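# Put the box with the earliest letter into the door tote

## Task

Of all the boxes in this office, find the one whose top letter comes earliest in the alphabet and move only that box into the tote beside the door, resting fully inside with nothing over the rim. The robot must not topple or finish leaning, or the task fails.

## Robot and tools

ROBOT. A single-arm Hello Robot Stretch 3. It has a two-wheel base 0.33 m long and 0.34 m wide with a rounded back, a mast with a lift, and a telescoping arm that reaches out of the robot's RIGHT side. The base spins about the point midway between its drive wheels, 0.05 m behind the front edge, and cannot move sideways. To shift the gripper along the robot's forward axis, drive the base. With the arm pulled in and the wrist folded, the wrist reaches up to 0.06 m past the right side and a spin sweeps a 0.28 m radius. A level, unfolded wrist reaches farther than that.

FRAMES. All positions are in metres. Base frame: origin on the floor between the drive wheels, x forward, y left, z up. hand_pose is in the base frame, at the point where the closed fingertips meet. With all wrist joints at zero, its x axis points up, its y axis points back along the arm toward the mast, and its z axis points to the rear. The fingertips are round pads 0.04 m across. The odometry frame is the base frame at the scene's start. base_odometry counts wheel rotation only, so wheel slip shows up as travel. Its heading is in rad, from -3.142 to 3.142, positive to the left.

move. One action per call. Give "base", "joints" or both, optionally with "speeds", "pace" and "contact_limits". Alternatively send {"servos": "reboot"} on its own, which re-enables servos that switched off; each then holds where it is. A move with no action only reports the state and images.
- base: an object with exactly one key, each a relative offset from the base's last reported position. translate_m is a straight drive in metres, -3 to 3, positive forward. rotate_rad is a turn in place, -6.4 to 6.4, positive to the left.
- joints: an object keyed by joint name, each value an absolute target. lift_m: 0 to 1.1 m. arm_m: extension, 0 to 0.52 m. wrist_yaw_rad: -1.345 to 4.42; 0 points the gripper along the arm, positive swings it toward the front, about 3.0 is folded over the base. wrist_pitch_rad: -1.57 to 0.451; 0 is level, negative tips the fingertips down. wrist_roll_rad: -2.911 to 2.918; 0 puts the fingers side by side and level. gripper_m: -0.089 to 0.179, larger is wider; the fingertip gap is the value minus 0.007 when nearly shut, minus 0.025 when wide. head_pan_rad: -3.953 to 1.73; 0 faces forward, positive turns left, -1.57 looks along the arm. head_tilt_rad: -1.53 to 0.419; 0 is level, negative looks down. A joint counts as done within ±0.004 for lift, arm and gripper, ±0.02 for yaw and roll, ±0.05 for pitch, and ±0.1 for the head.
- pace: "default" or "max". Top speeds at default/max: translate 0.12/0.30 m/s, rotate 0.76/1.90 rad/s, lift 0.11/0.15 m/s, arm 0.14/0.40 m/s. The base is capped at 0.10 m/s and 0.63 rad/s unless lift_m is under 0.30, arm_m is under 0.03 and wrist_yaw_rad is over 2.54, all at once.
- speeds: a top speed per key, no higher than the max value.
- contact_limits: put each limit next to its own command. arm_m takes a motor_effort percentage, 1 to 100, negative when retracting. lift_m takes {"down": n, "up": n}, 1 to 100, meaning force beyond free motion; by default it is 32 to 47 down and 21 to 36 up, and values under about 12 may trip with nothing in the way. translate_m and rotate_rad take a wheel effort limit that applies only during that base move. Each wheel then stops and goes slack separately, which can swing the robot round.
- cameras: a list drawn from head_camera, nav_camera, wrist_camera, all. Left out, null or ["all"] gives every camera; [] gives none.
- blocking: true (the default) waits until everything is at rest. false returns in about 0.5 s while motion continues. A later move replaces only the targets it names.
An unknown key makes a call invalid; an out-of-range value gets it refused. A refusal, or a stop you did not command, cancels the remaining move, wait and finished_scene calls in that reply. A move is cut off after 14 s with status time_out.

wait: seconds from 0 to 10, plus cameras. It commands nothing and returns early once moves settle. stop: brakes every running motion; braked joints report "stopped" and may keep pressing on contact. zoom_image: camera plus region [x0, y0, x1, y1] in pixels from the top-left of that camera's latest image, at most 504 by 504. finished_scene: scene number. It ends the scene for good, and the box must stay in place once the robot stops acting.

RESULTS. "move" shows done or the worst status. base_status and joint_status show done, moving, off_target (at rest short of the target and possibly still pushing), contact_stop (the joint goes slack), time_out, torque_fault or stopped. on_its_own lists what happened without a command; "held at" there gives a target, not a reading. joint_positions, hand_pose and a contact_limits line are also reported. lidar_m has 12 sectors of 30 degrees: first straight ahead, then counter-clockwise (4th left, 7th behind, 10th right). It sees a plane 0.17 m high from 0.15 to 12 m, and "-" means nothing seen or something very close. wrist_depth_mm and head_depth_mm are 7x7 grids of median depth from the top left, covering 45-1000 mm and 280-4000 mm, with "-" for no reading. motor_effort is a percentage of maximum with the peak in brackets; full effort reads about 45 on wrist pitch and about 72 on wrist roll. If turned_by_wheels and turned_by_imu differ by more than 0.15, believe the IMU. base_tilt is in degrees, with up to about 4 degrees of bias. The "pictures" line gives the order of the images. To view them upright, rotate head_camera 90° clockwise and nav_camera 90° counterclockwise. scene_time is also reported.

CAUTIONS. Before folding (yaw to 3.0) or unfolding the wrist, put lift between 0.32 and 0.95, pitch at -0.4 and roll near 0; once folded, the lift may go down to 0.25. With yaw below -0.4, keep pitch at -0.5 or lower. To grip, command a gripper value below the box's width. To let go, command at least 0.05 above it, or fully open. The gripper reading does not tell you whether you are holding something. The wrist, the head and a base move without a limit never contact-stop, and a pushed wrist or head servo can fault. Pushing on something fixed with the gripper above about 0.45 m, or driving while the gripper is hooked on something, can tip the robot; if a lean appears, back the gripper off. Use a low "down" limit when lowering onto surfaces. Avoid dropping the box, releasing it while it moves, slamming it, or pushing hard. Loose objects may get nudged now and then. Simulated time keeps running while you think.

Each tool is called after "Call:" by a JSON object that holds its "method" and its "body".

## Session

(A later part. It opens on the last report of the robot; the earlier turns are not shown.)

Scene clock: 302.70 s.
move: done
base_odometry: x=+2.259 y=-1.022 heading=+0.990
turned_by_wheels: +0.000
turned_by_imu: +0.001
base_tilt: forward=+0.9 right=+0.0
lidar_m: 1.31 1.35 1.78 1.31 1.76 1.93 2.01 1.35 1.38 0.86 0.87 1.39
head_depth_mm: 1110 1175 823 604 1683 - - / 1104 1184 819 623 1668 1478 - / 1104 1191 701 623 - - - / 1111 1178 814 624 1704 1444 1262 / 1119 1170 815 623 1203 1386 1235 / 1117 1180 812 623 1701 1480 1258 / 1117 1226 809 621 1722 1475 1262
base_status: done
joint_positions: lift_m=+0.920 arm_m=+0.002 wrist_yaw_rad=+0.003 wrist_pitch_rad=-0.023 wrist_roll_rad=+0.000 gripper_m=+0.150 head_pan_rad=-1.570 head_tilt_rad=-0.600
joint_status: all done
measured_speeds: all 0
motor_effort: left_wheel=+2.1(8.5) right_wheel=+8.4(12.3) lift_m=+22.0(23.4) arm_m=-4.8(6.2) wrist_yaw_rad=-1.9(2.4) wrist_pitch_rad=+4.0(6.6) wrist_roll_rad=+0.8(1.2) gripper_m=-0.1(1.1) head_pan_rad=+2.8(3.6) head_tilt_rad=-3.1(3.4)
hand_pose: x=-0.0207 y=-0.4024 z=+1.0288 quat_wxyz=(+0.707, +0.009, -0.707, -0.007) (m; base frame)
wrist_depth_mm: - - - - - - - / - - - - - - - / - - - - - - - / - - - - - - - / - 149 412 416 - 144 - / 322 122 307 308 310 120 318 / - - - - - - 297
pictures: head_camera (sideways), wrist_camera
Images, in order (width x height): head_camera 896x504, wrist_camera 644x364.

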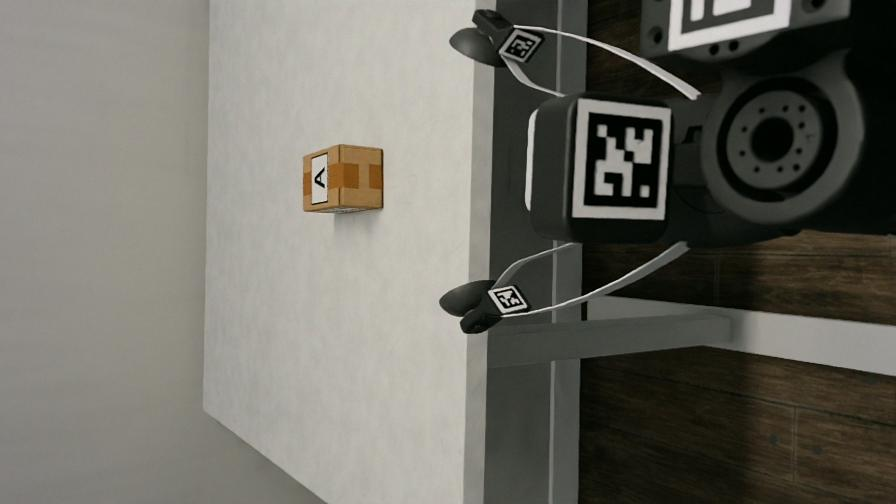

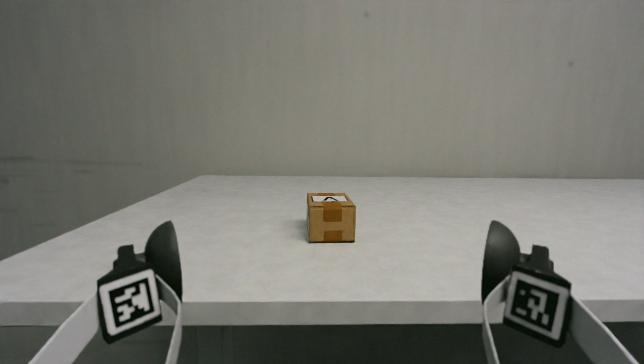

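Call:
{"method": "move", "body": {"joints": {"arm_m": 0.14}, "cameras": ["wrist_camera", "head_camera"]}}

Scene clock: 329.77 s.
move: done
base_odometry: x=+2.259 y=-1.022 heading=+0.990
turned_by_wheels: +0.000
turned_by_imu: +0.001
base_tilt: forward=+0.9 right=-0.2
lidar_m: 1.31 1.35 1.77 1.31 1.76 1.93 2.00 1.35 1.37 0.86 0.87 1.39
head_depth_mm: 1109 1178 823 296 292 1406 1270 / 1106 1188 817 289 289 1416 1268 / 1104 1185 702 353 304 1399 1268 / 1118 1171 817 587 1688 1470 1264 / 1116 1178 814 623 1209 1403 1234 / 1115 1182 811 620 1690 1475 1256 / 1108 1232 808 620 1733 1472 1255
base_status: not commanded
joint_positions: lift_m=+0.920 arm_m=+0.140 wrist_yaw_rad=+0.003 wrist_pitch_rad=-0.022 wrist_roll_rad=+0.000 gripper_m=+0.150 head_pan_rad=-1.570 head_tilt_rad=-0.600
joint_status: all done
measured_speeds: all 0
motor_effort: left_wheel=+2.3(2.4) right_wheel=+8.0(8.4) lift_m=+27.5(30.6) arm_m=+20.7(23.3) wrist_yaw_rad=-2.2(2.8) wrist_pitch_rad=+3.8(4.4) wrist_roll_rad=+0.8(1.2) gripper_m=+0.2(1.1) head_pan_rad=+1.2(3.9) head_tilt_rad=-2.2(2.9)
hand_pose: x=-0.0207 y=-0.5406 z=+1.0289 quat_wxyz=(+0.707, +0.009, -0.707, -0.007) (m; base frame)
wrist_depth_mm: - - - - - - - / - - - - - - - / - - - - - - - / - - - - - - - / 405 147 414 302 - 145 - / 319 122 308 286 307 120 315 / - 207 229 233 234 222 111
pictures: head_camera (sideways), wrist_camera
Images, in order (width x height): head_camera 896x504, wrist_camera 644x364.

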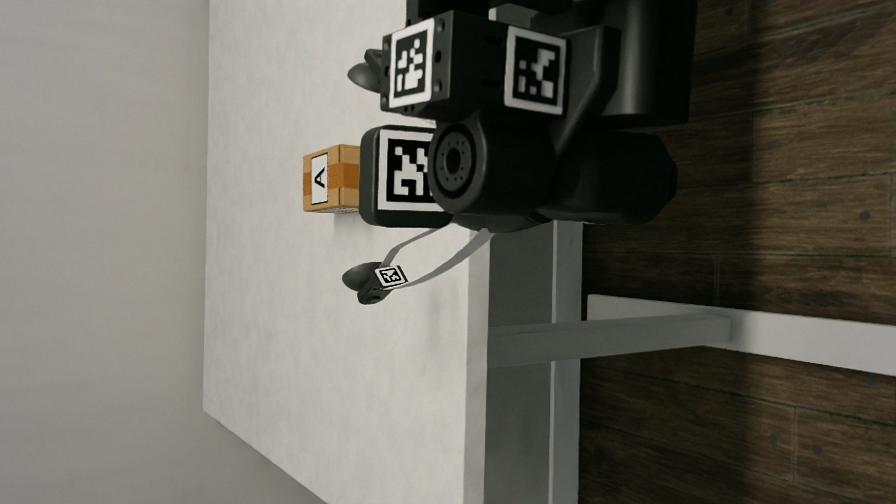

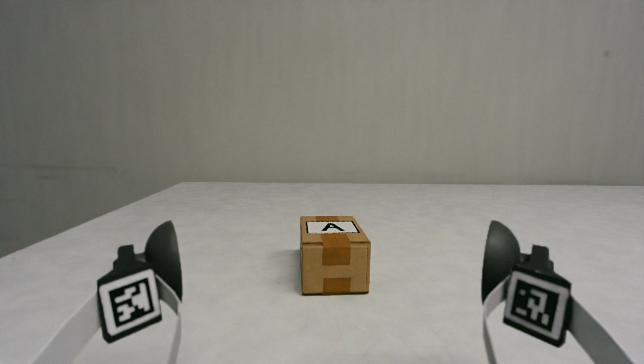

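Call:
{"method": "move", "body": {"joints": {"lift_m": 0.88}, "speeds": {"lift_m": 0.05}, "contact_limits": {"lift_m": {"down": 12}}, "cameras": ["wrist_camera", "head_camera"]}}

Scene clock: 342.07 s.
move: done
base_odometry: x=+2.259 y=-1.022 heading=+0.990
turned_by_wheels: +0.000
turned_by_imu: +0.001
base_tilt: forward=+0.8 right=-0.2
lidar_m: 1.31 1.35 1.78 1.30 1.76 1.93 2.00 1.35 1.38 0.87 0.87 1.39
head_depth_mm: 1112 1178 821 599 301 301 1265 / 1106 1181 822 536 297 302 1259 / 1111 1186 701 383 308 346 1257 / 1114 1181 817 587 1665 1445 1258 / 1107 1179 811 621 1208 1394 1234 / 1116 1174 809 620 1703 1473 1253 / 1119 1231 811 620 1695 1472 1256
base_status: not commanded
joint_positions: lift_m=+0.880 arm_m=+0.140 wrist_yaw_rad=+0.003 wrist_pitch_rad=-0.022 wrist_roll_rad=+0.000 gripper_m=+0.150 head_pan_rad=-1.570 head_tilt_rad=-0.600
joint_status: all done
measured_speeds: all 0
motor_effort: left_wheel=+2.1(2.4) right_wheel=+8.2(8.4) lift_m=+20.7(23.2) arm_m=+12.2(15.1) wrist_yaw_rad=-2.3(2.4) wrist_pitch_rad=+4.0(4.4) wrist_roll_rad=+0.7(1.0) gripper_m=-0.5(1.3) head_pan_rad=+1.7(3.6) head_tilt_rad=-1.6(3.2)
contact_limits: lift_m down 12 (down: maximum 72; up: maximum 65)
hand_pose: x=-0.0207 y=-0.5406 z=+0.9889 quat_wxyz=(+0.707, +0.009, -0.707, -0.007) (m; base frame)
wrist_depth_mm: - - - - - - - / - - - - - - - / - - - - - - - / - - - 294 - - - / 326 357 330 280 338 149 317 / 232 122 222 223 226 120 229 / - 125 167 169 169 162 155
pictures: head_camera (sideways), wrist_camera
Images, in order (width x height): head_camera 896x504, wrist_camera 644x364.

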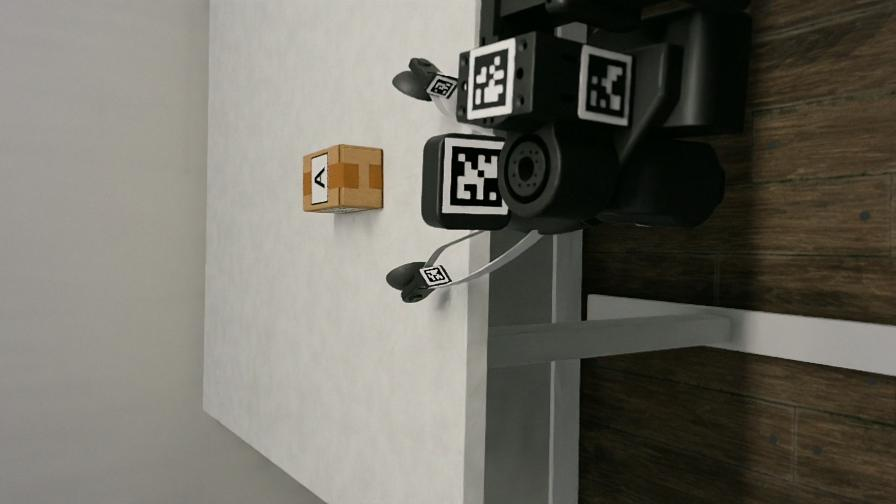

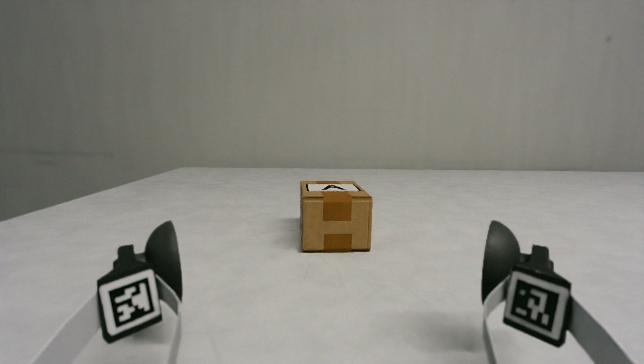

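Call:
{"method": "move", "body": {"joints": {"lift_m": 0.865}, "speeds": {"lift_m": 0.04}, "contact_limits": {"lift_m": {"down": 12}}, "cameras": []}}

Call:
{"method": "move", "body": {"joints": {"arm_m": 0.3}, "contact_limits": {"arm_m": 50}, "cameras": ["wrist_camera", "head_camera"]}}

Scene clock: 349.53 s.
move: done
base_odometry: x=+2.259 y=-1.022 heading=+0.990
turned_by_wheels: +0.000
turned_by_imu: +0.001
base_tilt: forward=+1.0 right=-0.2
lidar_m: 1.32 1.35 1.77 1.30 1.76 1.93 2.01 1.35 1.37 0.86 0.87 1.39
head_depth_mm: 1106 1182 820 626 304 309 1271 / 1109 1193 820 564 298 311 1258 / 1106 1184 697 396 316 347 1258 / 1107 1172 814 597 1675 1447 1253 / 1105 1172 814 623 1209 1400 1223 / 1118 1182 809 620 1706 1480 1256 / 1115 1235 807 622 1716 1466 1259
base_status: not commanded
joint_positions: lift_m=+0.865 arm_m=+0.140 wrist_yaw_rad=+0.003 wrist_pitch_rad=-0.022 wrist_roll_rad=+0.000 gripper_m=+0.150 head_pan_rad=-1.570 head_tilt_rad=-0.600
joint_status: all done
measured_speeds: all 0
motor_effort: left_wheel=+2.2(2.4) right_wheel=+8.1(8.3) lift_m=+20.8(22.6) arm_m=+4.6(6.2) wrist_yaw_rad=-1.7(2.3) wrist_pitch_rad=+3.8(4.2) wrist_roll_rad=+0.8(0.9) gripper_m=+0.1(0.8) head_pan_rad=+2.1(3.5) head_tilt_rad=-1.9(2.4)
contact_limits: lift_m down 12 (down: maximum 72; up: maximum 65)
hand_pose: x=-0.0207 y=-0.5406 z=+0.9740 quat_wxyz=(+0.707, +0.009, -0.707, -0.007) (m; base frame)
wrist_depth_mm: - - - - - - - / - - - - - - - / - - - - - - - / - 395 - 275 - - - / 279 280 284 275 291 296 299 / 200 122 191 194 195 122 196 / - 125 144 145 146 145 145
pictures: none
No camera images: "cameras" was empty.

Scene clock: 351.97 s.
move: done
base_odometry: x=+2.259 y=-1.022 heading=+0.991
turned_by_wheels: +0.000
turned_by_imu: +0.005
base_tilt: forward=+0.1 right=-1.5
lidar_m: 1.31 1.35 1.78 1.30 1.75 1.93 2.00 1.36 1.38 0.87 1.35 1.39
head_depth_mm: 1132 1207 871 372 322 1478 1269 / 1132 1209 872 439 1720 1511 1290 / 1130 1210 749 457 1721 1500 1274 / 1136 1215 872 629 1736 1504 1276 / 1136 1216 872 655 1220 1401 1250 / 1144 1221 871 656 1728 1494 1283 / 1143 1252 872 654 1726 1496 1282
base_status: not commanded
joint_positions: lift_m=+0.865 arm_m=+0.300 wrist_yaw_rad=+0.020 wrist_pitch_rad=-0.109 wrist_roll_rad=+0.004 gripper_m=+0.150 head_pan_rad=-1.570 head_tilt_rad=-0.600
joint_status: all done
measured_speeds: all 0
on_its_own: arm_m is at rest, and its effort (+39.5) is outside its rest range (-30 to +30); wrist_yaw_rad is at rest, and its effort (-17.4) is outside its rest range (-9 to +9); wrist_pitch_rad is at rest, and its effort (+19.8) is outside its rest range (-8 to +12)
motor_effort: left_wheel=+2.7(2.8) right_wheel=+3.0(8.5) lift_m=+22.4(23.2) arm_m=+39.5(41.3) wrist_yaw_rad=-17.4(18.8) wrist_pitch_rad=+19.8(20.1) wrist_roll_rad=-0.8(1.1) gripper_m=+0.1(1.3) head_pan_rad=+2.4(3.5) head_tilt_rad=-2.3(2.5)
contact_limits: arm_m 50 (drawing in: default 38, maximum 55; extending or still: default 47, maximum 70); lift_m down 12 (down: maximum 72; up: maximum 65)
hand_pose: x=-0.0163 y=-0.6970 z=+0.9518 quat_wxyz=(+0.705, +0.046, -0.707, -0.032) (m; base frame)
wrist_depth_mm: - - - - - - - / - - - - - - - / - - - - - - - / 373 370 371 178 370 365 359 / 251 250 251 142 231 249 248 / 191 122 179 147 169 123 168 / - 121 139 140 139 132 127
pictures: head_camera (sideways), wrist_camera
Images, in order (width x height): head_camera 896x504, wrist_camera 644x364.

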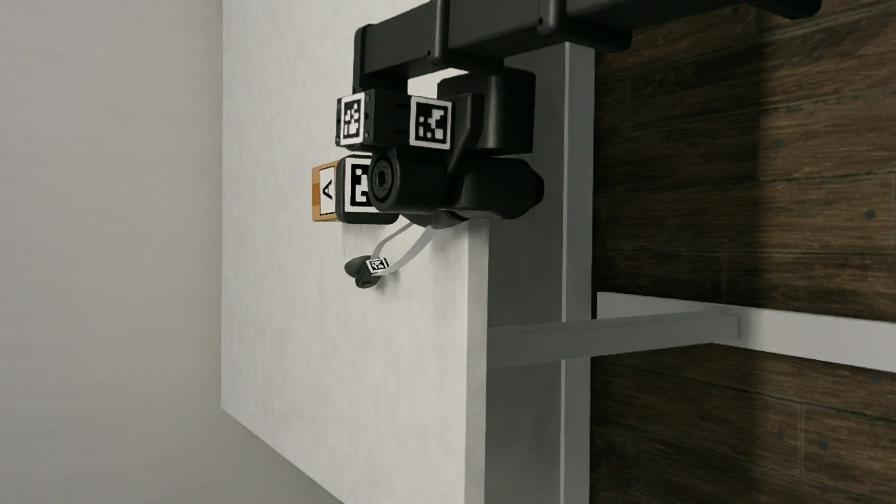

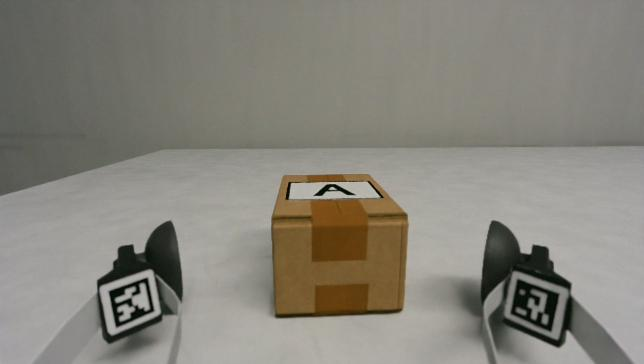

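Call:
{"method": "move", "body": {"joints": {"arm_m": 0.22}, "cameras": ["head_camera"]}}

Scene clock: 359.77 s.
move: done
base_odometry: x=+2.259 y=-1.022 heading=+0.991
turned_by_wheels: +0.000
turned_by_imu: -0.001
base_tilt: forward=+0.9 right=-0.2
lidar_m: 1.31 1.35 1.78 1.31 1.76 1.93 2.01 1.35 1.37 0.86 1.34 1.39
head_depth_mm: 1106 1177 821 385 335 1489 1260 / 1105 1177 822 363 374 1482 1273 / 1114 1183 718 389 407 1496 1259 / 1116 1174 819 600 1716 1467 1259 / 1115 1175 814 622 1199 1374 1237 / 1116 1175 812 623 1707 1468 1252 / 1111 1235 811 622 1712 1474 1259
base_status: not commanded
joint_positions: lift_m=+0.865 arm_m=+0.220 wrist_yaw_rad=-0.001 wrist_pitch_rad=-0.023 wrist_roll_rad=-0.001 gripper_m=+0.150 head_pan_rad=-1.570 head_tilt_rad=-0.600
joint_status: all done
measured_speeds: all 0
motor_effort: left_wheel=-0.2(2.7) right_wheel=+0.8(3.5) lift_m=+30.3(30.5) arm_m=-14.9(32.9) wrist_yaw_rad=+1.7(17.2) wrist_pitch_rad=+3.6(20.0) wrist_roll_rad=+1.2(1.4) gripper_m=-0.1(1.3) head_pan_rad=+1.2(4.0) head_tilt_rad=-1.8(3.0)
contact_limits: lift_m down 12 (down: maximum 72; up: maximum 65)
hand_pose: x=-0.0218 y=-0.6206 z=+0.9738 quat_wxyz=(+0.708, +0.008, -0.706, -0.009) (m; base frame)
wrist_depth_mm: - - - - - - - / - - - - - - - / - - - - - - - / - 388 - 214 - - - / 274 277 283 197 267 295 298 / 200 122 190 193 194 122 197 / - 121 143 145 145 139 133
pictures: head_camera (sideways)
Images, in order (width x height): head_camera 896x504.

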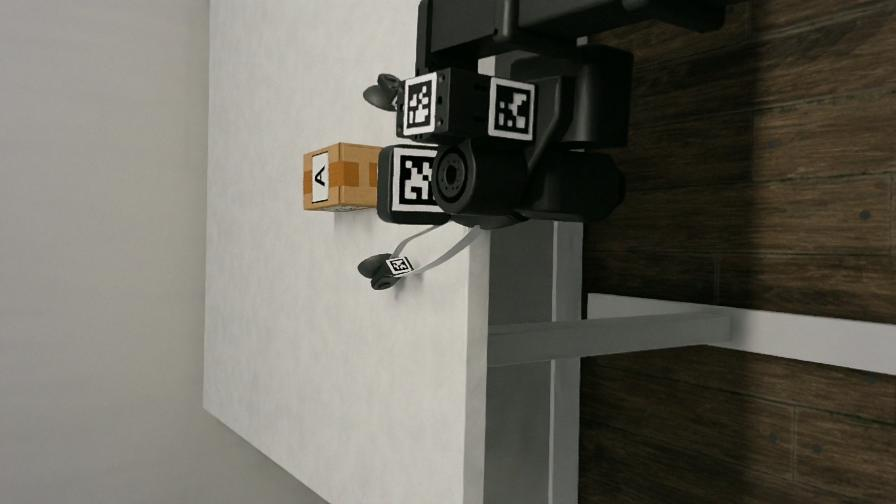

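Call:
{"method": "move", "body": {"joints": {"lift_m": 1.09}, "cameras": []}}

Call:
{"method": "move", "body": {"joints": {"wrist_pitch_rad": -0.95, "arm_m": 0.3}, "cameras": ["wrist_camera", "head_camera"]}}

Scene clock: 378.97 s.
move: done
base_odometry: x=+2.259 y=-1.022 heading=+0.991
turned_by_wheels: +0.000
turned_by_imu: +0.001
base_tilt: forward=+1.0 right=-0.1
lidar_m: 1.31 1.35 1.78 1.30 1.76 1.94 2.01 1.36 1.38 0.86 1.34 1.38
head_depth_mm: - - 817 628 1693 1484 1274 / - 289 781 627 1692 1476 1268 / 338 294 687 625 1684 1480 1271 / 1102 1169 814 624 1692 1484 1270 / 1116 1171 817 623 1192 1385 1242 / 1116 1178 812 622 1705 1481 1260 / 1117 1229 810 620 1707 1476 1256
base_status: not commanded
joint_positions: lift_m=+1.090 arm_m=+0.220 wrist_yaw_rad=-0.001 wrist_pitch_rad=-0.022 wrist_roll_rad=-0.001 gripper_m=+0.150 head_pan_rad=-1.570 head_tilt_rad=-0.600
joint_status: all done
measured_speeds: all 0
motor_effort: left_wheel=-0.3(0.6) right_wheel=+0.8(1.2) lift_m=+29.7(32.5) arm_m=+0.0(13.3) wrist_yaw_rad=+1.9(2.3) wrist_pitch_rad=+3.8(4.4) wrist_roll_rad=+1.1(1.3) gripper_m=-1.0(1.2) head_pan_rad=+2.3(3.5) head_tilt_rad=-1.1(2.9)
hand_pose: x=-0.0218 y=-0.6206 z=+1.1989 quat_wxyz=(+0.708, +0.008, -0.706, -0.009) (m; base frame)
wrist_depth_mm: - - - - - - - / - - - - - - - / - - - - - - - / - - - - - - - / - - - - - 144 - / - 122 - - - 120 - / - 115 - - - - 101
pictures: none
No camera images: "cameras" was empty.

Scene clock: 380.77 s.
move: done
base_odometry: x=+2.259 y=-1.022 heading=+0.991
turned_by_wheels: +0.000
turned_by_imu: +0.000
base_tilt: forward=+0.9 right=-0.1
lidar_m: 1.31 1.35 1.78 1.31 1.76 1.94 2.00 1.35 1.37 0.86 1.34 1.38
head_depth_mm: 310 1036 819 627 1692 1483 1267 / 320 360 744 626 1682 1480 1265 / 337 351 440 624 1696 1474 1264 / 1109 1184 777 623 1690 1473 1258 / 1117 1176 812 622 1188 1367 1236 / 1113 1179 813 621 1684 1482 1262 / 1124 1233 810 620 1725 1476 1254
base_status: not commanded
joint_positions: lift_m=+1.090 arm_m=+0.300 wrist_yaw_rad=-0.001 wrist_pitch_rad=-0.956 wrist_roll_rad=-0.001 gripper_m=+0.150 head_pan_rad=-1.570 head_tilt_rad=-0.600
joint_status: all done
measured_speeds: all 0
motor_effort: left_wheel=-0.4(0.4) right_wheel=+0.4(1.2) lift_m=+26.9(29.6) arm_m=+21.3(23.4) wrist_yaw_rad=+1.9(2.2) wrist_pitch_rad=+0.8(4.9) wrist_roll_rad=+1.3(1.3) gripper_m=+0.0(0.8) head_pan_rad=+1.7(3.6) head_tilt_rad=-2.4(2.9)
hand_pose: x=-0.0218 y=-0.5730 z=+1.0055 quat_wxyz=(+0.628, +0.325, -0.627, -0.326) (m; base frame)
wrist_depth_mm: 329 329 327 323 326 325 320 / 298 296 294 231 293 292 293 / 270 271 270 216 263 267 267 / 249 249 248 244 246 246 245 / 231 228 230 228 227 227 227 / 213 122 213 212 211 122 211 / - 194 199 198 199 195 111
pictures: head_camera (sideways), wrist_camera
Images, in order (width x height): head_camera 896x504, wrist_camera 644x364.

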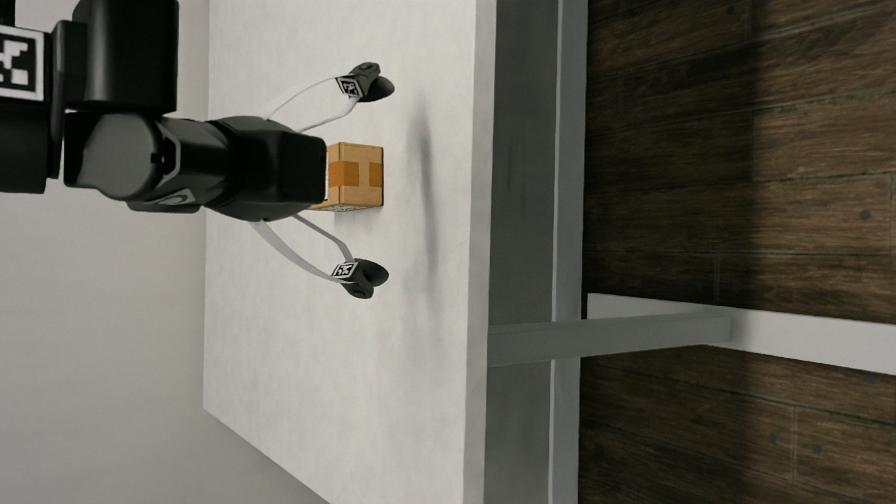

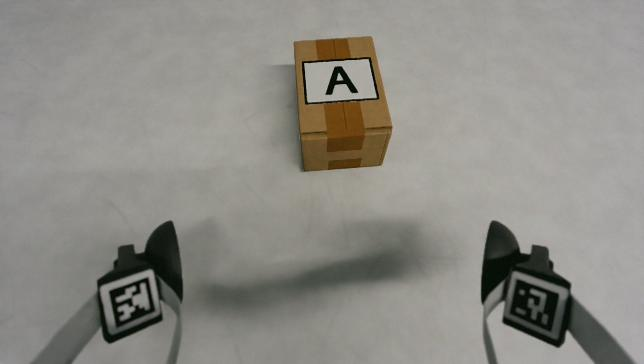

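Call:
{"method": "move", "body": {"base": {"translate_m": -0.012}, "cameras": []}}

Call:
{"method": "move", "body": {"joints": {"arm_m": 0.43}, "cameras": ["wrist_camera"]}}

Call:
{"method": "move", "body": {"joints": {"lift_m": 1.057}, "speeds": {"lift_m": 0.04}, "contact_limits": {"lift_m": {"down": 12}}, "cameras": ["wrist_camera", "head_camera"]}}

Scene clock: 392.73 s.
move: done
base_odometry: x=+2.252 y=-1.032 heading=+0.991
turned_by_wheels: +0.000
turned_by_imu: +0.001
base_tilt: forward=+1.0 right=-0.2
lidar_m: 1.32 1.36 1.79 1.31 1.76 1.93 1.99 1.35 1.38 0.87 0.87 1.40
head_depth_mm: 309 1032 821 627 1703 1476 1258 / 319 360 742 625 1695 1471 1258 / 337 352 441 625 1699 1476 1263 / 1113 1176 774 623 1696 1486 1255 / 1111 1168 813 623 1632 1367 1251 / 1114 1182 810 620 1699 1475 1261 / 1120 1233 812 645 1719 1478 1264
base_status: done
joint_positions: lift_m=+1.090 arm_m=+0.300 wrist_yaw_rad=-0.001 wrist_pitch_rad=-0.956 wrist_roll_rad=-0.001 gripper_m=+0.150 head_pan_rad=-1.570 head_tilt_rad=-0.600
joint_status: not commanded
measured_speeds: all 0
motor_effort: left_wheel=-5.1(9.9) right_wheel=-4.5(8.3) lift_m=+20.6(22.2) arm_m=+20.6(20.9) wrist_yaw_rad=+2.1(2.3) wrist_pitch_rad=+1.1(1.3) wrist_roll_rad=+0.9(1.3) gripper_m=-1.1(1.8) head_pan_rad=+2.6(3.5) head_tilt_rad=-1.6(2.9)
hand_pose: x=-0.0218 y=-0.5730 z=+1.0055 quat_wxyz=(+0.628, +0.325, -0.627, -0.326) (m; base frame)
wrist_depth_mm: 331 328 328 326 327 324 322 / 297 296 296 227 294 294 290 / 270 271 269 212 269 268 268 / 248 249 247 243 247 246 247 / 229 229 229 228 228 227 226 / 214 122 213 213 213 122 210 / - 194 199 199 198 194 110
pictures: none
No camera images: "cameras" was empty.

Scene clock: 394.93 s.
move: done
base_odometry: x=+2.252 y=-1.032 heading=+0.991
turned_by_wheels: +0.000
turned_by_imu: +0.000
base_tilt: forward=+0.9 right=-0.1
lidar_m: 1.33 1.36 1.80 1.31 1.76 1.93 1.99 1.35 1.38 0.86 0.87 1.40
head_depth_mm: 1074 1179 821 628 1690 1481 1268 / 422 1169 780 625 1688 1491 1264 / 441 491 741 626 1713 1482 1268 / 1117 1178 775 624 1694 1488 1258 / 1113 1170 817 621 1628 1363 1253 / 1115 1172 812 619 1704 1470 1251 / 1120 1232 808 646 1701 1478 1262
base_status: not commanded
joint_positions: lift_m=+1.090 arm_m=+0.430 wrist_yaw_rad=-0.001 wrist_pitch_rad=-0.957 wrist_roll_rad=-0.001 gripper_m=+0.150 head_pan_rad=-1.570 head_tilt_rad=-0.600
joint_status: all done
measured_speeds: all 0
motor_effort: left_wheel=-5.0(5.3) right_wheel=-4.2(4.9) lift_m=+22.1(22.2) arm_m=+19.8(23.2) wrist_yaw_rad=+1.9(2.2) wrist_pitch_rad=+1.2(1.3) wrist_roll_rad=+1.1(1.3) gripper_m=-0.8(1.3) head_pan_rad=+2.1(3.1) head_tilt_rad=-1.2(3.5)
hand_pose: x=-0.0218 y=-0.7028 z=+1.0054 quat_wxyz=(+0.628, +0.325, -0.627, -0.326) (m; base frame)
wrist_depth_mm: 326 328 328 324 327 321 322 / 298 295 294 294 294 292 291 / 269 268 269 268 267 265 265 / 250 246 249 246 245 246 243 / 229 228 228 175 226 227 227 / 214 123 210 165 211 122 211 / - 194 199 154 194 194 111
pictures: wrist_camera
Images, in order (width x height): wrist_camera 644x364.

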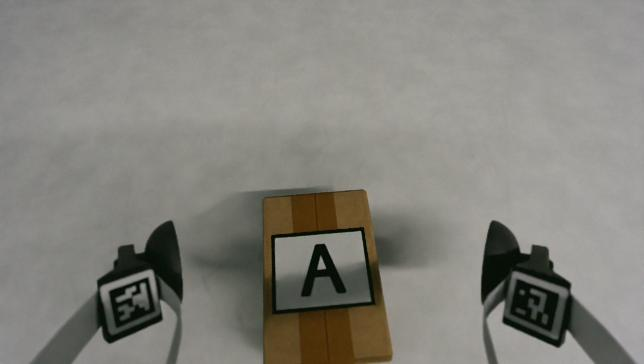

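Scene clock: 396.23 s.
move: done
base_odometry: x=+2.252 y=-1.032 heading=+0.991
turned_by_wheels: +0.000
turned_by_imu: +0.000
base_tilt: forward=+0.9 right=-0.2
lidar_m: 1.33 1.36 1.80 1.31 1.76 1.93 1.99 1.35 1.37 0.87 0.87 1.40
head_depth_mm: 400 1163 817 628 1691 1482 1268 / 434 1031 781 626 1686 1472 1270 / 461 479 685 624 1696 1471 1267 / 1105 1170 776 624 1697 1476 1261 / 1107 1167 815 621 1634 1362 1247 / 1107 1182 809 621 1688 1480 1260 / 1121 1230 813 644 1707 1482 1252
base_status: not commanded
joint_positions: lift_m=+1.057 arm_m=+0.430 wrist_yaw_rad=-0.001 wrist_pitch_rad=-0.957 wrist_roll_rad=-0.001 gripper_m=+0.150 head_pan_rad=-1.570 head_tilt_rad=-0.600
joint_status: all done
measured_speeds: all 0
motor_effort: left_wheel=-5.0(5.3) right_wheel=-4.5(5.0) lift_m=+21.4(22.8) arm_m=+15.6(20.1) wrist_yaw_rad=+1.5(2.4) wrist_pitch_rad=+0.9(1.6) wrist_roll_rad=+1.3(1.3) gripper_m=-0.5(1.1) head_pan_rad=+1.9(3.4) head_tilt_rad=-2.1(3.0)
contact_limits: lift_m down 12 (down: maximum 72; up: maximum 65)
hand_pose: x=-0.0218 y=-0.7028 z=+0.9724 quat_wxyz=(+0.628, +0.325, -0.627, -0.326) (m; base frame)
wrist_depth_mm: 280 278 277 277 277 275 274 / 253 253 253 250 248 248 248 / 229 229 230 228 229 226 226 / 211 210 210 154 210 208 209 / 195 195 189 143 190 193 193 / 184 122 178 132 178 123 180 / - 166 166 123 166 166 163
pictures: head_camera (sideways), wrist_camera
Images, in order (width x height): head_camera 896x504, wrist_camera 644x364.

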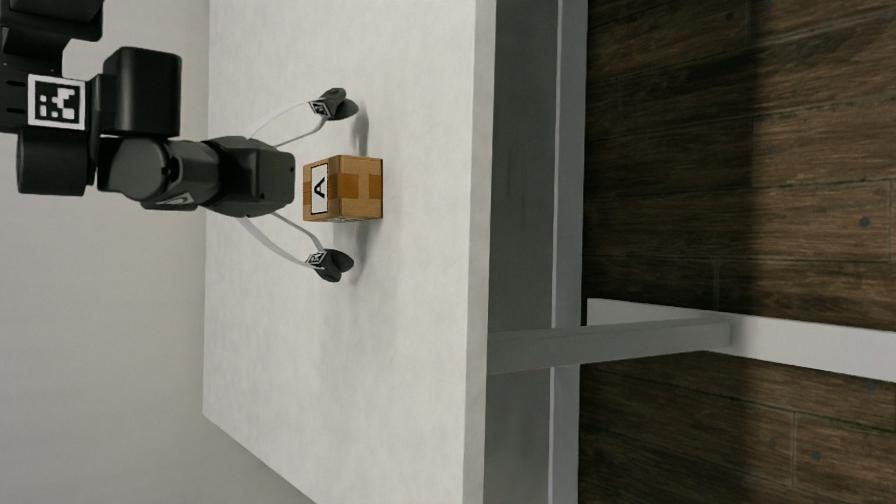

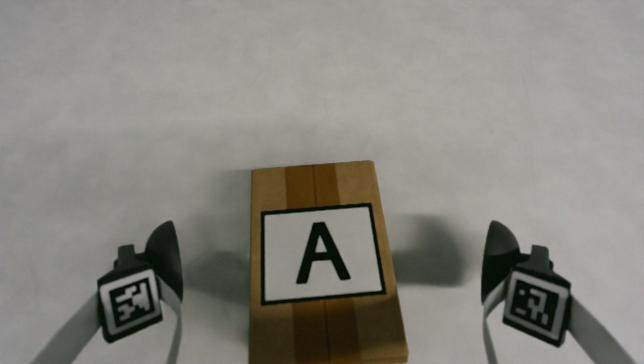

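Call:
{"method": "move", "body": {"joints": {"gripper_m": 0.04}, "cameras": ["wrist_camera"]}}

Scene clock: 400.33 s.
move: done
base_odometry: x=+2.252 y=-1.032 heading=+0.991
turned_by_wheels: +0.000
turned_by_imu: +0.001
base_tilt: forward=+1.0 right=-0.2
lidar_m: 1.32 1.36 1.79 1.30 1.76 1.93 2.00 1.35 1.37 0.86 0.87 1.40
head_depth_mm: 400 1170 821 627 1683 1484 1268 / 433 1036 819 628 1701 1476 1260 / 461 480 679 624 1695 1473 1256 / 1115 1178 818 623 1701 1475 1258 / 1115 1175 815 624 1647 1357 1254 / 1111 1174 813 622 1712 1476 1262 / 1113 1232 810 644 1736 1469 1256
base_status: not commanded
joint_positions: lift_m=+1.057 arm_m=+0.430 wrist_yaw_rad=-0.001 wrist_pitch_rad=-0.957 wrist_roll_rad=-0.001 gripper_m=+0.041 head_pan_rad=-1.570 head_tilt_rad=-0.600
joint_status: all done
measured_speeds: all 0
motor_effort: left_wheel=-4.9(5.3) right_wheel=-4.3(4.8) lift_m=+26.2(26.2) arm_m=+2.1(7.1) wrist_yaw_rad=+1.9(2.3) wrist_pitch_rad=+0.8(1.7) wrist_roll_rad=+1.1(1.2) gripper_m=-10.9(87.8) head_pan_rad=+1.5(3.1) head_tilt_rad=-1.6(2.6)
contact_limits: lift_m down 12 (down: maximum 72; up: maximum 65)
hand_pose: x=-0.0218 y=-0.7029 z=+0.9724 quat_wxyz=(+0.628, +0.325, -0.627, -0.326) (m; base frame)
wrist_depth_mm: 280 279 279 278 276 278 276 / 253 253 251 252 251 249 248 / 229 231 229 226 228 227 227 / 211 211 209 155 209 210 208 / 196 195 157 143 147 194 195 / 182 181 131 133 129 181 179 / 171 167 167 123 126 166 168
pictures: wrist_camera
Images, in order (width x height): wrist_camera 644x364.

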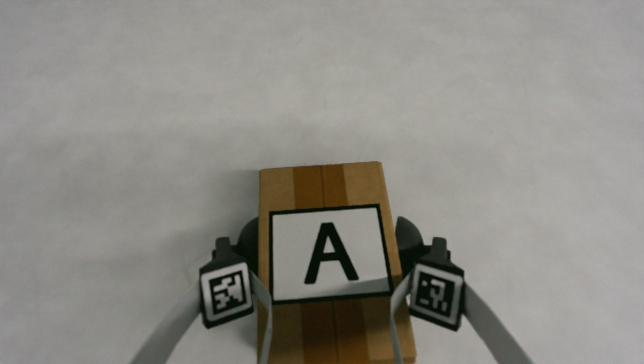

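Call:
{"method": "move", "body": {"joints": {"gripper_m": 0.01}, "cameras": []}}

Call:
{"method": "move", "body": {"joints": {"lift_m": 1.095}, "speeds": {"lift_m": 0.05}, "cameras": ["wrist_camera", "head_camera"]}}

Scene clock: 404.07 s.
move: done
base_odometry: x=+2.252 y=-1.032 heading=+0.991
turned_by_wheels: +0.000
turned_by_imu: +0.001
base_tilt: forward=+0.9 right=-0.2
lidar_m: 1.33 1.35 1.79 1.31 1.76 1.93 1.99 1.35 1.38 0.86 0.87 1.40
head_depth_mm: 401 1168 821 628 1690 1476 1264 / 434 1032 821 626 1702 1475 1265 / 462 480 685 626 1683 1482 1269 / 1116 1168 814 624 1701 1481 1253 / 1119 1176 814 624 1625 1368 1245 / 1116 1174 809 620 1714 1478 1253 / 1118 1230 811 645 1722 1483 1262
base_status: not commanded
joint_positions: lift_m=+1.057 arm_m=+0.430 wrist_yaw_rad=-0.001 wrist_pitch_rad=-0.956 wrist_roll_rad=-0.001 gripper_m=+0.011 head_pan_rad=-1.570 head_tilt_rad=-0.600
joint_status: all done
measured_speeds: all 0
motor_effort: left_wheel=-4.9(5.1) right_wheel=-4.4(4.6) lift_m=+26.5(29.3) arm_m=-11.0(11.0) wrist_yaw_rad=+1.7(2.2) wrist_pitch_rad=+0.9(1.4) wrist_roll_rad=+1.2(1.2) gripper_m=-23.8(97.8) head_pan_rad=+2.3(3.0) head_tilt_rad=-2.7(3.1)
contact_limits: lift_m down 12 (down: maximum 72; up: maximum 65)
hand_pose: x=-0.0218 y=-0.7031 z=+0.9725 quat_wxyz=(+0.628, +0.325, -0.627, -0.326) (m; base frame)
wrist_depth_mm: 281 280 279 277 277 276 275 / 254 254 251 251 251 248 249 / 231 229 230 231 229 228 227 / 212 213 212 155 210 210 209 / 195 195 190 143 148 194 193 / 183 182 130 133 130 180 179 / 171 167 167 125 127 167 169
pictures: none
No camera images: "cameras" was empty.

Scene clock: 405.37 s.
move: done
base_odometry: x=+2.252 y=-1.032 heading=+0.991
turned_by_wheels: +0.000
turned_by_imu: +0.000
base_tilt: forward=+1.0 right=-0.1
lidar_m: 1.33 1.36 1.79 1.30 1.76 1.92 1.98 1.34 1.38 0.87 0.87 1.40
head_depth_mm: 1078 1186 821 629 1683 1482 1269 / 417 1173 821 626 1712 1482 1262 / 436 490 683 626 1689 1477 1260 / 1121 1180 776 623 1701 1481 1253 / 1112 1170 817 624 1632 1364 1247 / 1108 1173 812 622 1703 1478 1255 / 1116 1237 809 646 1721 1473 1261
base_status: not commanded
joint_positions: lift_m=+1.095 arm_m=+0.430 wrist_yaw_rad=-0.001 wrist_pitch_rad=-0.962 wrist_roll_rad=-0.001 gripper_m=+0.014 head_pan_rad=-1.570 head_tilt_rad=-0.600
joint_status: all done
measured_speeds: all 0
motor_effort: left_wheel=-5.0(5.2) right_wheel=-4.1(4.6) lift_m=+31.3(32.6) arm_m=-15.4(15.7) wrist_yaw_rad=+2.1(2.3) wrist_pitch_rad=+1.8(2.2) wrist_roll_rad=+1.2(1.3) gripper_m=-10.2(23.4) head_pan_rad=+1.6(3.4) head_tilt_rad=-2.3(3.0)
hand_pose: x=-0.0218 y=-0.7018 z=+1.0098 quat_wxyz=(+0.627, +0.327, -0.627, -0.328) (m; base frame)
wrist_depth_mm: 333 331 331 330 328 328 327 / 301 302 296 296 297 296 295 / 275 272 272 272 272 271 270 / 252 251 252 154 249 249 250 / 236 233 232 144 151 231 231 / 216 217 130 135 127 215 215 / 203 198 200 127 129 199 201
pictures: head_camera (sideways), wrist_camera
Images, in order (width x height): head_camera 896x504, wrist_camera 644x364.

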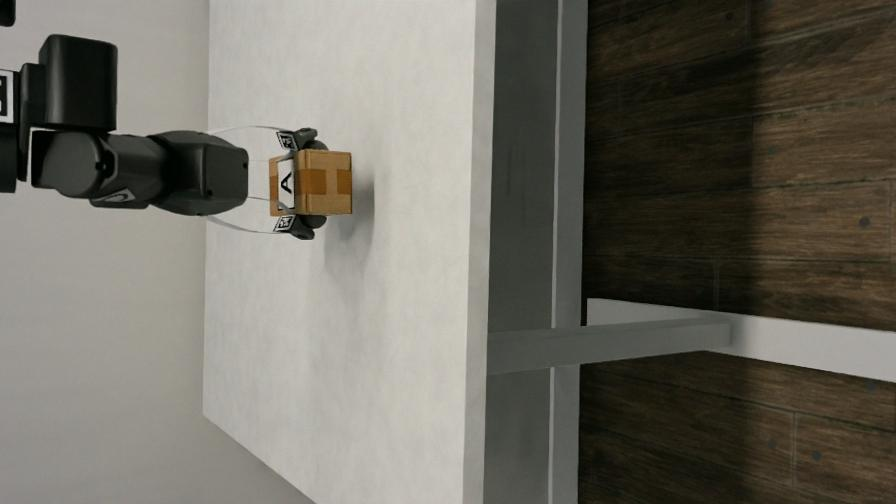

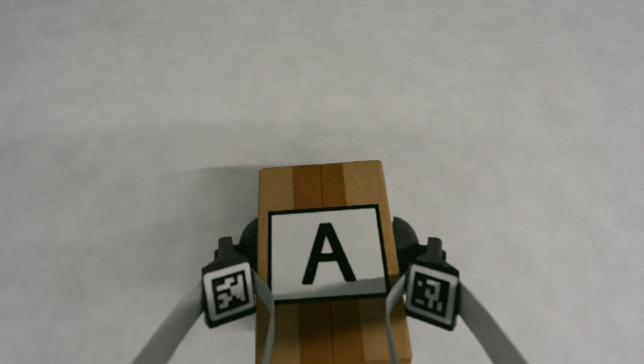

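Call:
{"method": "move", "body": {"joints": {"arm_m": 0.0}, "cameras": []}}

Call:
{"method": "move", "body": {"base": {"translate_m": 0.65}, "joints": {"lift_m": 0.6, "head_pan_rad": 0.3, "head_tilt_rad": -0.4}, "pace": "max", "contact_limits": {"translate_m": 40}, "cameras": ["wrist_camera", "nav_camera"]}}

Scene clock: 417.87 s.
move: done
base_odometry: x=+2.252 y=-1.032 heading=+0.991
turned_by_wheels: +0.000
turned_by_imu: +0.001
base_tilt: forward=+0.8 right=-0.2
lidar_m: 1.33 1.36 1.80 1.30 1.76 1.92 1.99 1.34 1.38 0.86 0.87 1.39
head_depth_mm: - - - - - - 1217 / - - - - - - 1213 / 1112 1095 - - - - 1207 / 1117 1187 815 622 1720 1370 1265 / 1111 1176 813 623 1639 1367 1256 / 1122 1178 811 619 1713 1473 1259 / 1117 1229 810 645 1711 1472 1263
base_status: not commanded
joint_positions: lift_m=+1.095 arm_m=+0.002 wrist_yaw_rad=-0.001 wrist_pitch_rad=-0.962 wrist_roll_rad=-0.001 gripper_m=+0.014 head_pan_rad=-1.570 head_tilt_rad=-0.600
joint_status: all done
joint sent to its limit — arm_m, lower limit.
measured_speeds: all 0
motor_effort: left_wheel=-4.9(5.2) right_wheel=-4.5(5.0) lift_m=+30.7(31.4) arm_m=-19.9(23.1) wrist_yaw_rad=+1.6(2.3) wrist_pitch_rad=+2.1(2.4) wrist_roll_rad=+1.1(1.3) gripper_m=-11.1(12.5) head_pan_rad=+2.1(3.1) head_tilt_rad=-1.9(3.1)
hand_pose: x=-0.0218 y=-0.2734 z=+1.0097 quat_wxyz=(+0.627, +0.327, -0.626, -0.328) (m; base frame)
wrist_depth_mm: 336 335 334 337 337 338 336 / - - - - - - - / - - - - - - - / - - - 155 - - - / - - 159 145 152 - - / - - 130 134 127 - - / - - - 126 129 - -
pictures: none
No camera images: "cameras" was empty.

Scene clock: 425.33 s.
move: done
base_odometry: x=+2.609 y=-0.488 heading=+0.991
turned_by_wheels: +0.000
turned_by_imu: +0.000
base_tilt: forward=+0.9 right=-0.2
lidar_m: 0.68 0.70 0.92 1.36 1.33 1.75 2.63 1.88 0.94 1.27 1.03 0.72
head_depth_mm: 530 563 599 646 692 737 825 / 544 579 619 666 720 788 861 / 563 597 640 689 736 822 900 / 577 617 660 719 761 858 941 / 596 636 688 739 793 894 993 / 612 659 711 773 822 939 1050 / 636 682 739 805 858 986 1099
base_status: done
joint_positions: lift_m=+0.600 arm_m=+0.002 wrist_yaw_rad=-0.001 wrist_pitch_rad=-0.962 wrist_roll_rad=-0.001 gripper_m=+0.014 head_pan_rad=+0.300 head_tilt_rad=-0.400
joint_status: all done
measured_speeds: all 0
motor_effort: left_wheel=+3.9(15.6) right_wheel=+4.4(10.5) lift_m=+28.5(28.5) arm_m=-6.5(19.8) wrist_yaw_rad=+2.1(2.5) wrist_pitch_rad=+2.3(2.5) wrist_roll_rad=+1.0(1.3) gripper_m=-11.1(12.5) head_pan_rad=-3.2(4.8) head_tilt_rad=+2.7(5.5)
contact_limits: translate_m 40 (maximum 100)
hand_pose: x=-0.0218 y=-0.2734 z=+0.5147 quat_wxyz=(+0.627, +0.327, -0.626, -0.328) (m; base frame)
wrist_depth_mm: - - - - - 905 - / 877 883 880 865 892 868 875 / 793 814 816 788 810 803 806 / 755 746 749 154 747 732 740 / 692 703 159 144 150 684 685 / 647 641 130 135 128 648 646 / 609 586 592 127 127 598 601
pictures: nav_camera (sideways), wrist_camera
Images, in order (width x height): nav_camera 672x504, wrist_camera 644x364.

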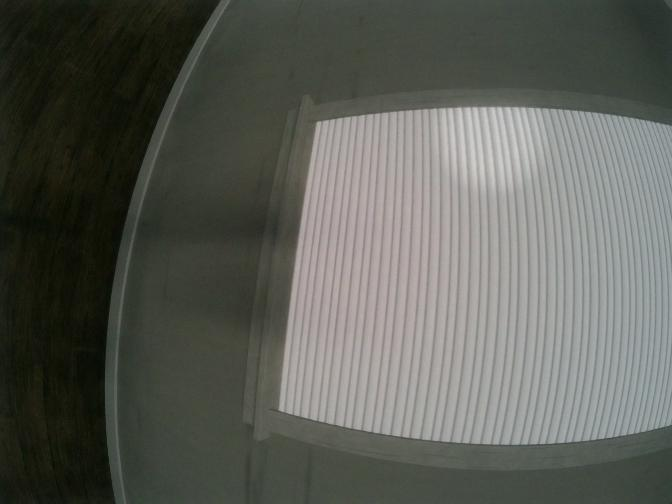

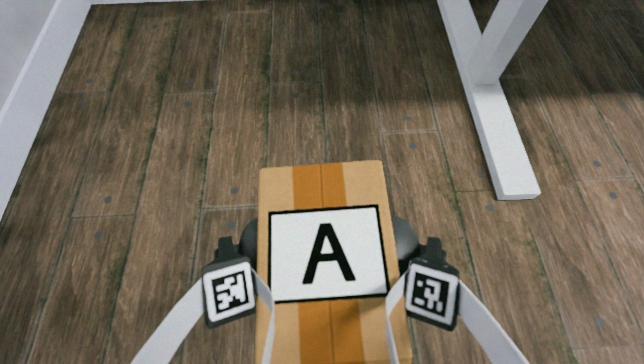

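Call:
{"method": "move", "body": {"base": {"translate_m": 0.1}, "cameras": []}}

Call:
{"method": "move", "body": {"base": {"rotate_rad": 1.57}, "joints": {"head_pan_rad": 0.0, "head_tilt_rad": -0.4}, "cameras": ["nav_camera"]}}

Scene clock: 432.60 s.
move: done
base_odometry: x=+2.663 y=-0.405 heading=+0.991
turned_by_wheels: +0.000
turned_by_imu: +0.000
base_tilt: forward=+0.8 right=-0.3
lidar_m: 0.58 0.60 0.79 1.91 1.39 1.81 3.17 1.90 0.98 1.27 0.88 0.61
head_depth_mm: 446 473 504 542 583 619 692 / 458 488 521 559 604 639 728 / 471 501 538 578 627 660 759 / 484 518 556 599 652 689 795 / 500 534 576 622 679 733 838 / 516 553 595 647 706 790 880 / 532 571 619 676 732 830 927
base_status: done
joint_positions: lift_m=+0.600 arm_m=+0.002 wrist_yaw_rad=-0.001 wrist_pitch_rad=-0.962 wrist_roll_rad=-0.001 gripper_m=+0.014 head_pan_rad=+0.300 head_tilt_rad=-0.400
joint_status: not commanded
measured_speeds: all 0
motor_effort: left_wheel=+12.0(13.7) right_wheel=-2.1(10.1) lift_m=+29.9(31.5) arm_m=+2.8(2.8) wrist_yaw_rad=+2.2(2.3) wrist_pitch_rad=+2.1(2.4) wrist_roll_rad=+1.0(1.3) gripper_m=-11.1(12.4) head_pan_rad=-1.7(4.8) head_tilt_rad=+2.9(3.8)
hand_pose: x=-0.0218 y=-0.2734 z=+0.5147 quat_wxyz=(+0.627, +0.327, -0.626, -0.328) (m; base frame)
wrist_depth_mm: - - - - - - 935 / - 892 905 886 870 863 867 / 785 804 815 784 797 811 801 / 735 737 736 155 733 743 735 / 682 688 158 143 151 675 683 / 637 657 130 135 127 640 644 / 603 589 588 127 127 598 595
pictures: none
No camera images: "cameras" was empty.

Scene clock: 436.20 s.
move: done
base_odometry: x=+2.663 y=-0.405 heading=+2.560
turned_by_wheels: +1.569
turned_by_imu: +1.565
base_tilt: forward=+0.9 right=+0.0
lidar_m: 1.81 1.36 1.81 2.73 1.93 0.99 1.27 0.89 0.62 0.58 0.60 0.78
head_depth_mm: 1852 1830 1796 1781 1759 1661 1450 / 2618 2559 2565 2511 2208 1773 1439 / 3045 3265 3472 3244 2307 1766 1435 / 3027 3297 3505 3180 2243 1743 1441 / 3029 3194 3512 3215 2237 1755 1425 / 3006 3195 3461 2854 1997 1698 1442 / 1256 1268 1357 1488 1529 1650 1426
base_status: done
joint_positions: lift_m=+0.600 arm_m=+0.002 wrist_yaw_rad=-0.001 wrist_pitch_rad=-0.962 wrist_roll_rad=-0.001 gripper_m=+0.014 head_pan_rad=-0.002 head_tilt_rad=-0.400
joint_status: all done
measured_speeds: all 0
motor_effort: left_wheel=-10.4(15.6) right_wheel=+11.1(14.3) lift_m=+27.9(30.1) arm_m=-3.6(4.8) wrist_yaw_rad=+1.8(2.2) wrist_pitch_rad=+1.9(2.5) wrist_roll_rad=+1.0(1.3) gripper_m=-10.5(12.4) head_pan_rad=+2.9(4.4) head_tilt_rad=+1.5(5.0)
hand_pose: x=-0.0218 y=-0.2734 z=+0.5147 quat_wxyz=(+0.627, +0.327, -0.626, -0.328) (m; base frame)
wrist_depth_mm: - - - - - - - / - - - - - - - / - - - - - - - / - - 721 154 732 730 740 / 686 701 158 144 152 685 685 / 641 641 130 135 128 644 639 / 599 581 595 127 128 599 596
pictures: nav_camera (sideways)
Images, in order (width x height): nav_camera 672x504.

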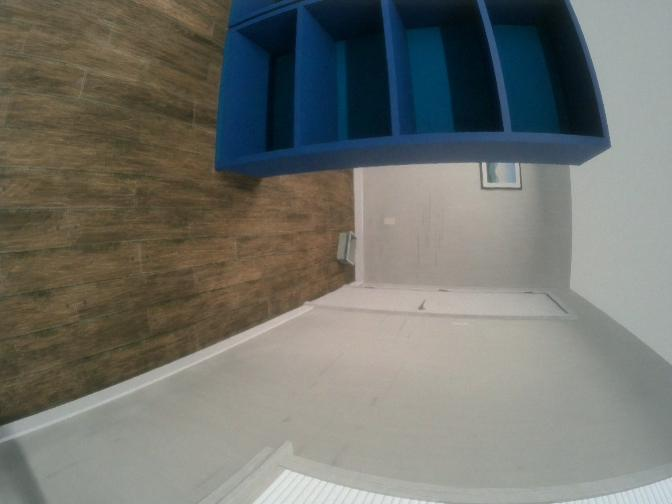

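Call:
{"method": "move", "body": {"base": {"translate_m": 1.3}, "contact_limits": {"translate_m": 40}, "cameras": ["head_camera", "nav_camera"]}}

Scene clock: 455.57 s.
move: done
base_odometry: x=+1.577 y=+0.309 heading=+2.560
turned_by_wheels: +0.000
turned_by_imu: +0.000
base_tilt: forward=+0.9 right=-0.2
lidar_m: 1.47 2.25 0.49 0.47 3.32 2.71 2.20 0.76 0.52 0.49 0.51 0.66
head_depth_mm: 1505 1479 1456 1440 1440 1426 1377 / 1893 2003 2118 2207 2046 1772 1454 / 1903 2035 2200 2362 2301 1770 1435 / 1879 2009 2180 2348 2176 1768 1436 / 1900 2015 2169 2357 2269 1752 1427 / 1883 2032 2165 2341 2286 1766 1423 / 1890 2017 2163 2310 2253 1748 1431
base_status: done
joint_positions: lift_m=+0.600 arm_m=+0.002 wrist_yaw_rad=-0.001 wrist_pitch_rad=-0.962 wrist_roll_rad=-0.001 gripper_m=+0.014 head_pan_rad=+0.000 head_tilt_rad=-0.400
joint_status: not commanded
measured_speeds: all 0
motor_effort: left_wheel=+4.8(12.8) right_wheel=+5.2(14.4) lift_m=+22.1(26.4) arm_m=-13.8(20.8) wrist_yaw_rad=+2.1(2.5) wrist_pitch_rad=+2.1(2.5) wrist_roll_rad=+1.2(1.3) gripper_m=-10.6(12.5) head_pan_rad=+3.1(5.1) head_tilt_rad=-1.6(2.4)
contact_limits: translate_m 40 (maximum 100)
hand_pose: x=-0.0218 y=-0.2734 z=+0.5147 quat_wxyz=(+0.627, +0.327, -0.626, -0.328) (m; base frame)
wrist_depth_mm: 276 278 - - - - - / - - - - - - - / - - - - - - - / - - - 154 - - - / 697 680 148 144 149 680 671 / 639 652 130 135 128 644 640 / 608 585 597 126 127 603 601
pictures: head_camera (sideways), nav_camera (sideways)
Images, in order (width x height): head_camera 896x504, nav_camera 672x504.

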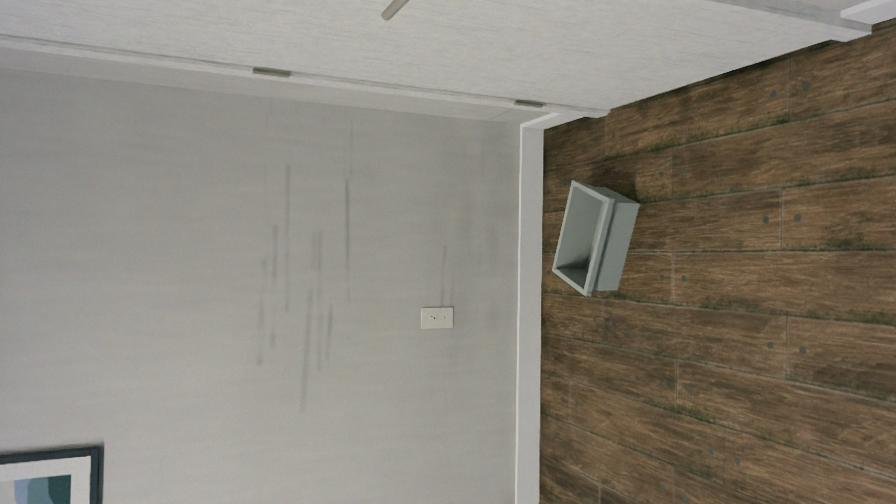

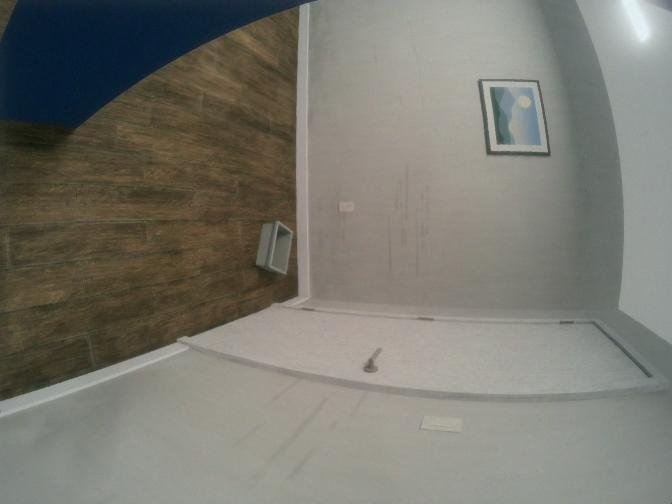

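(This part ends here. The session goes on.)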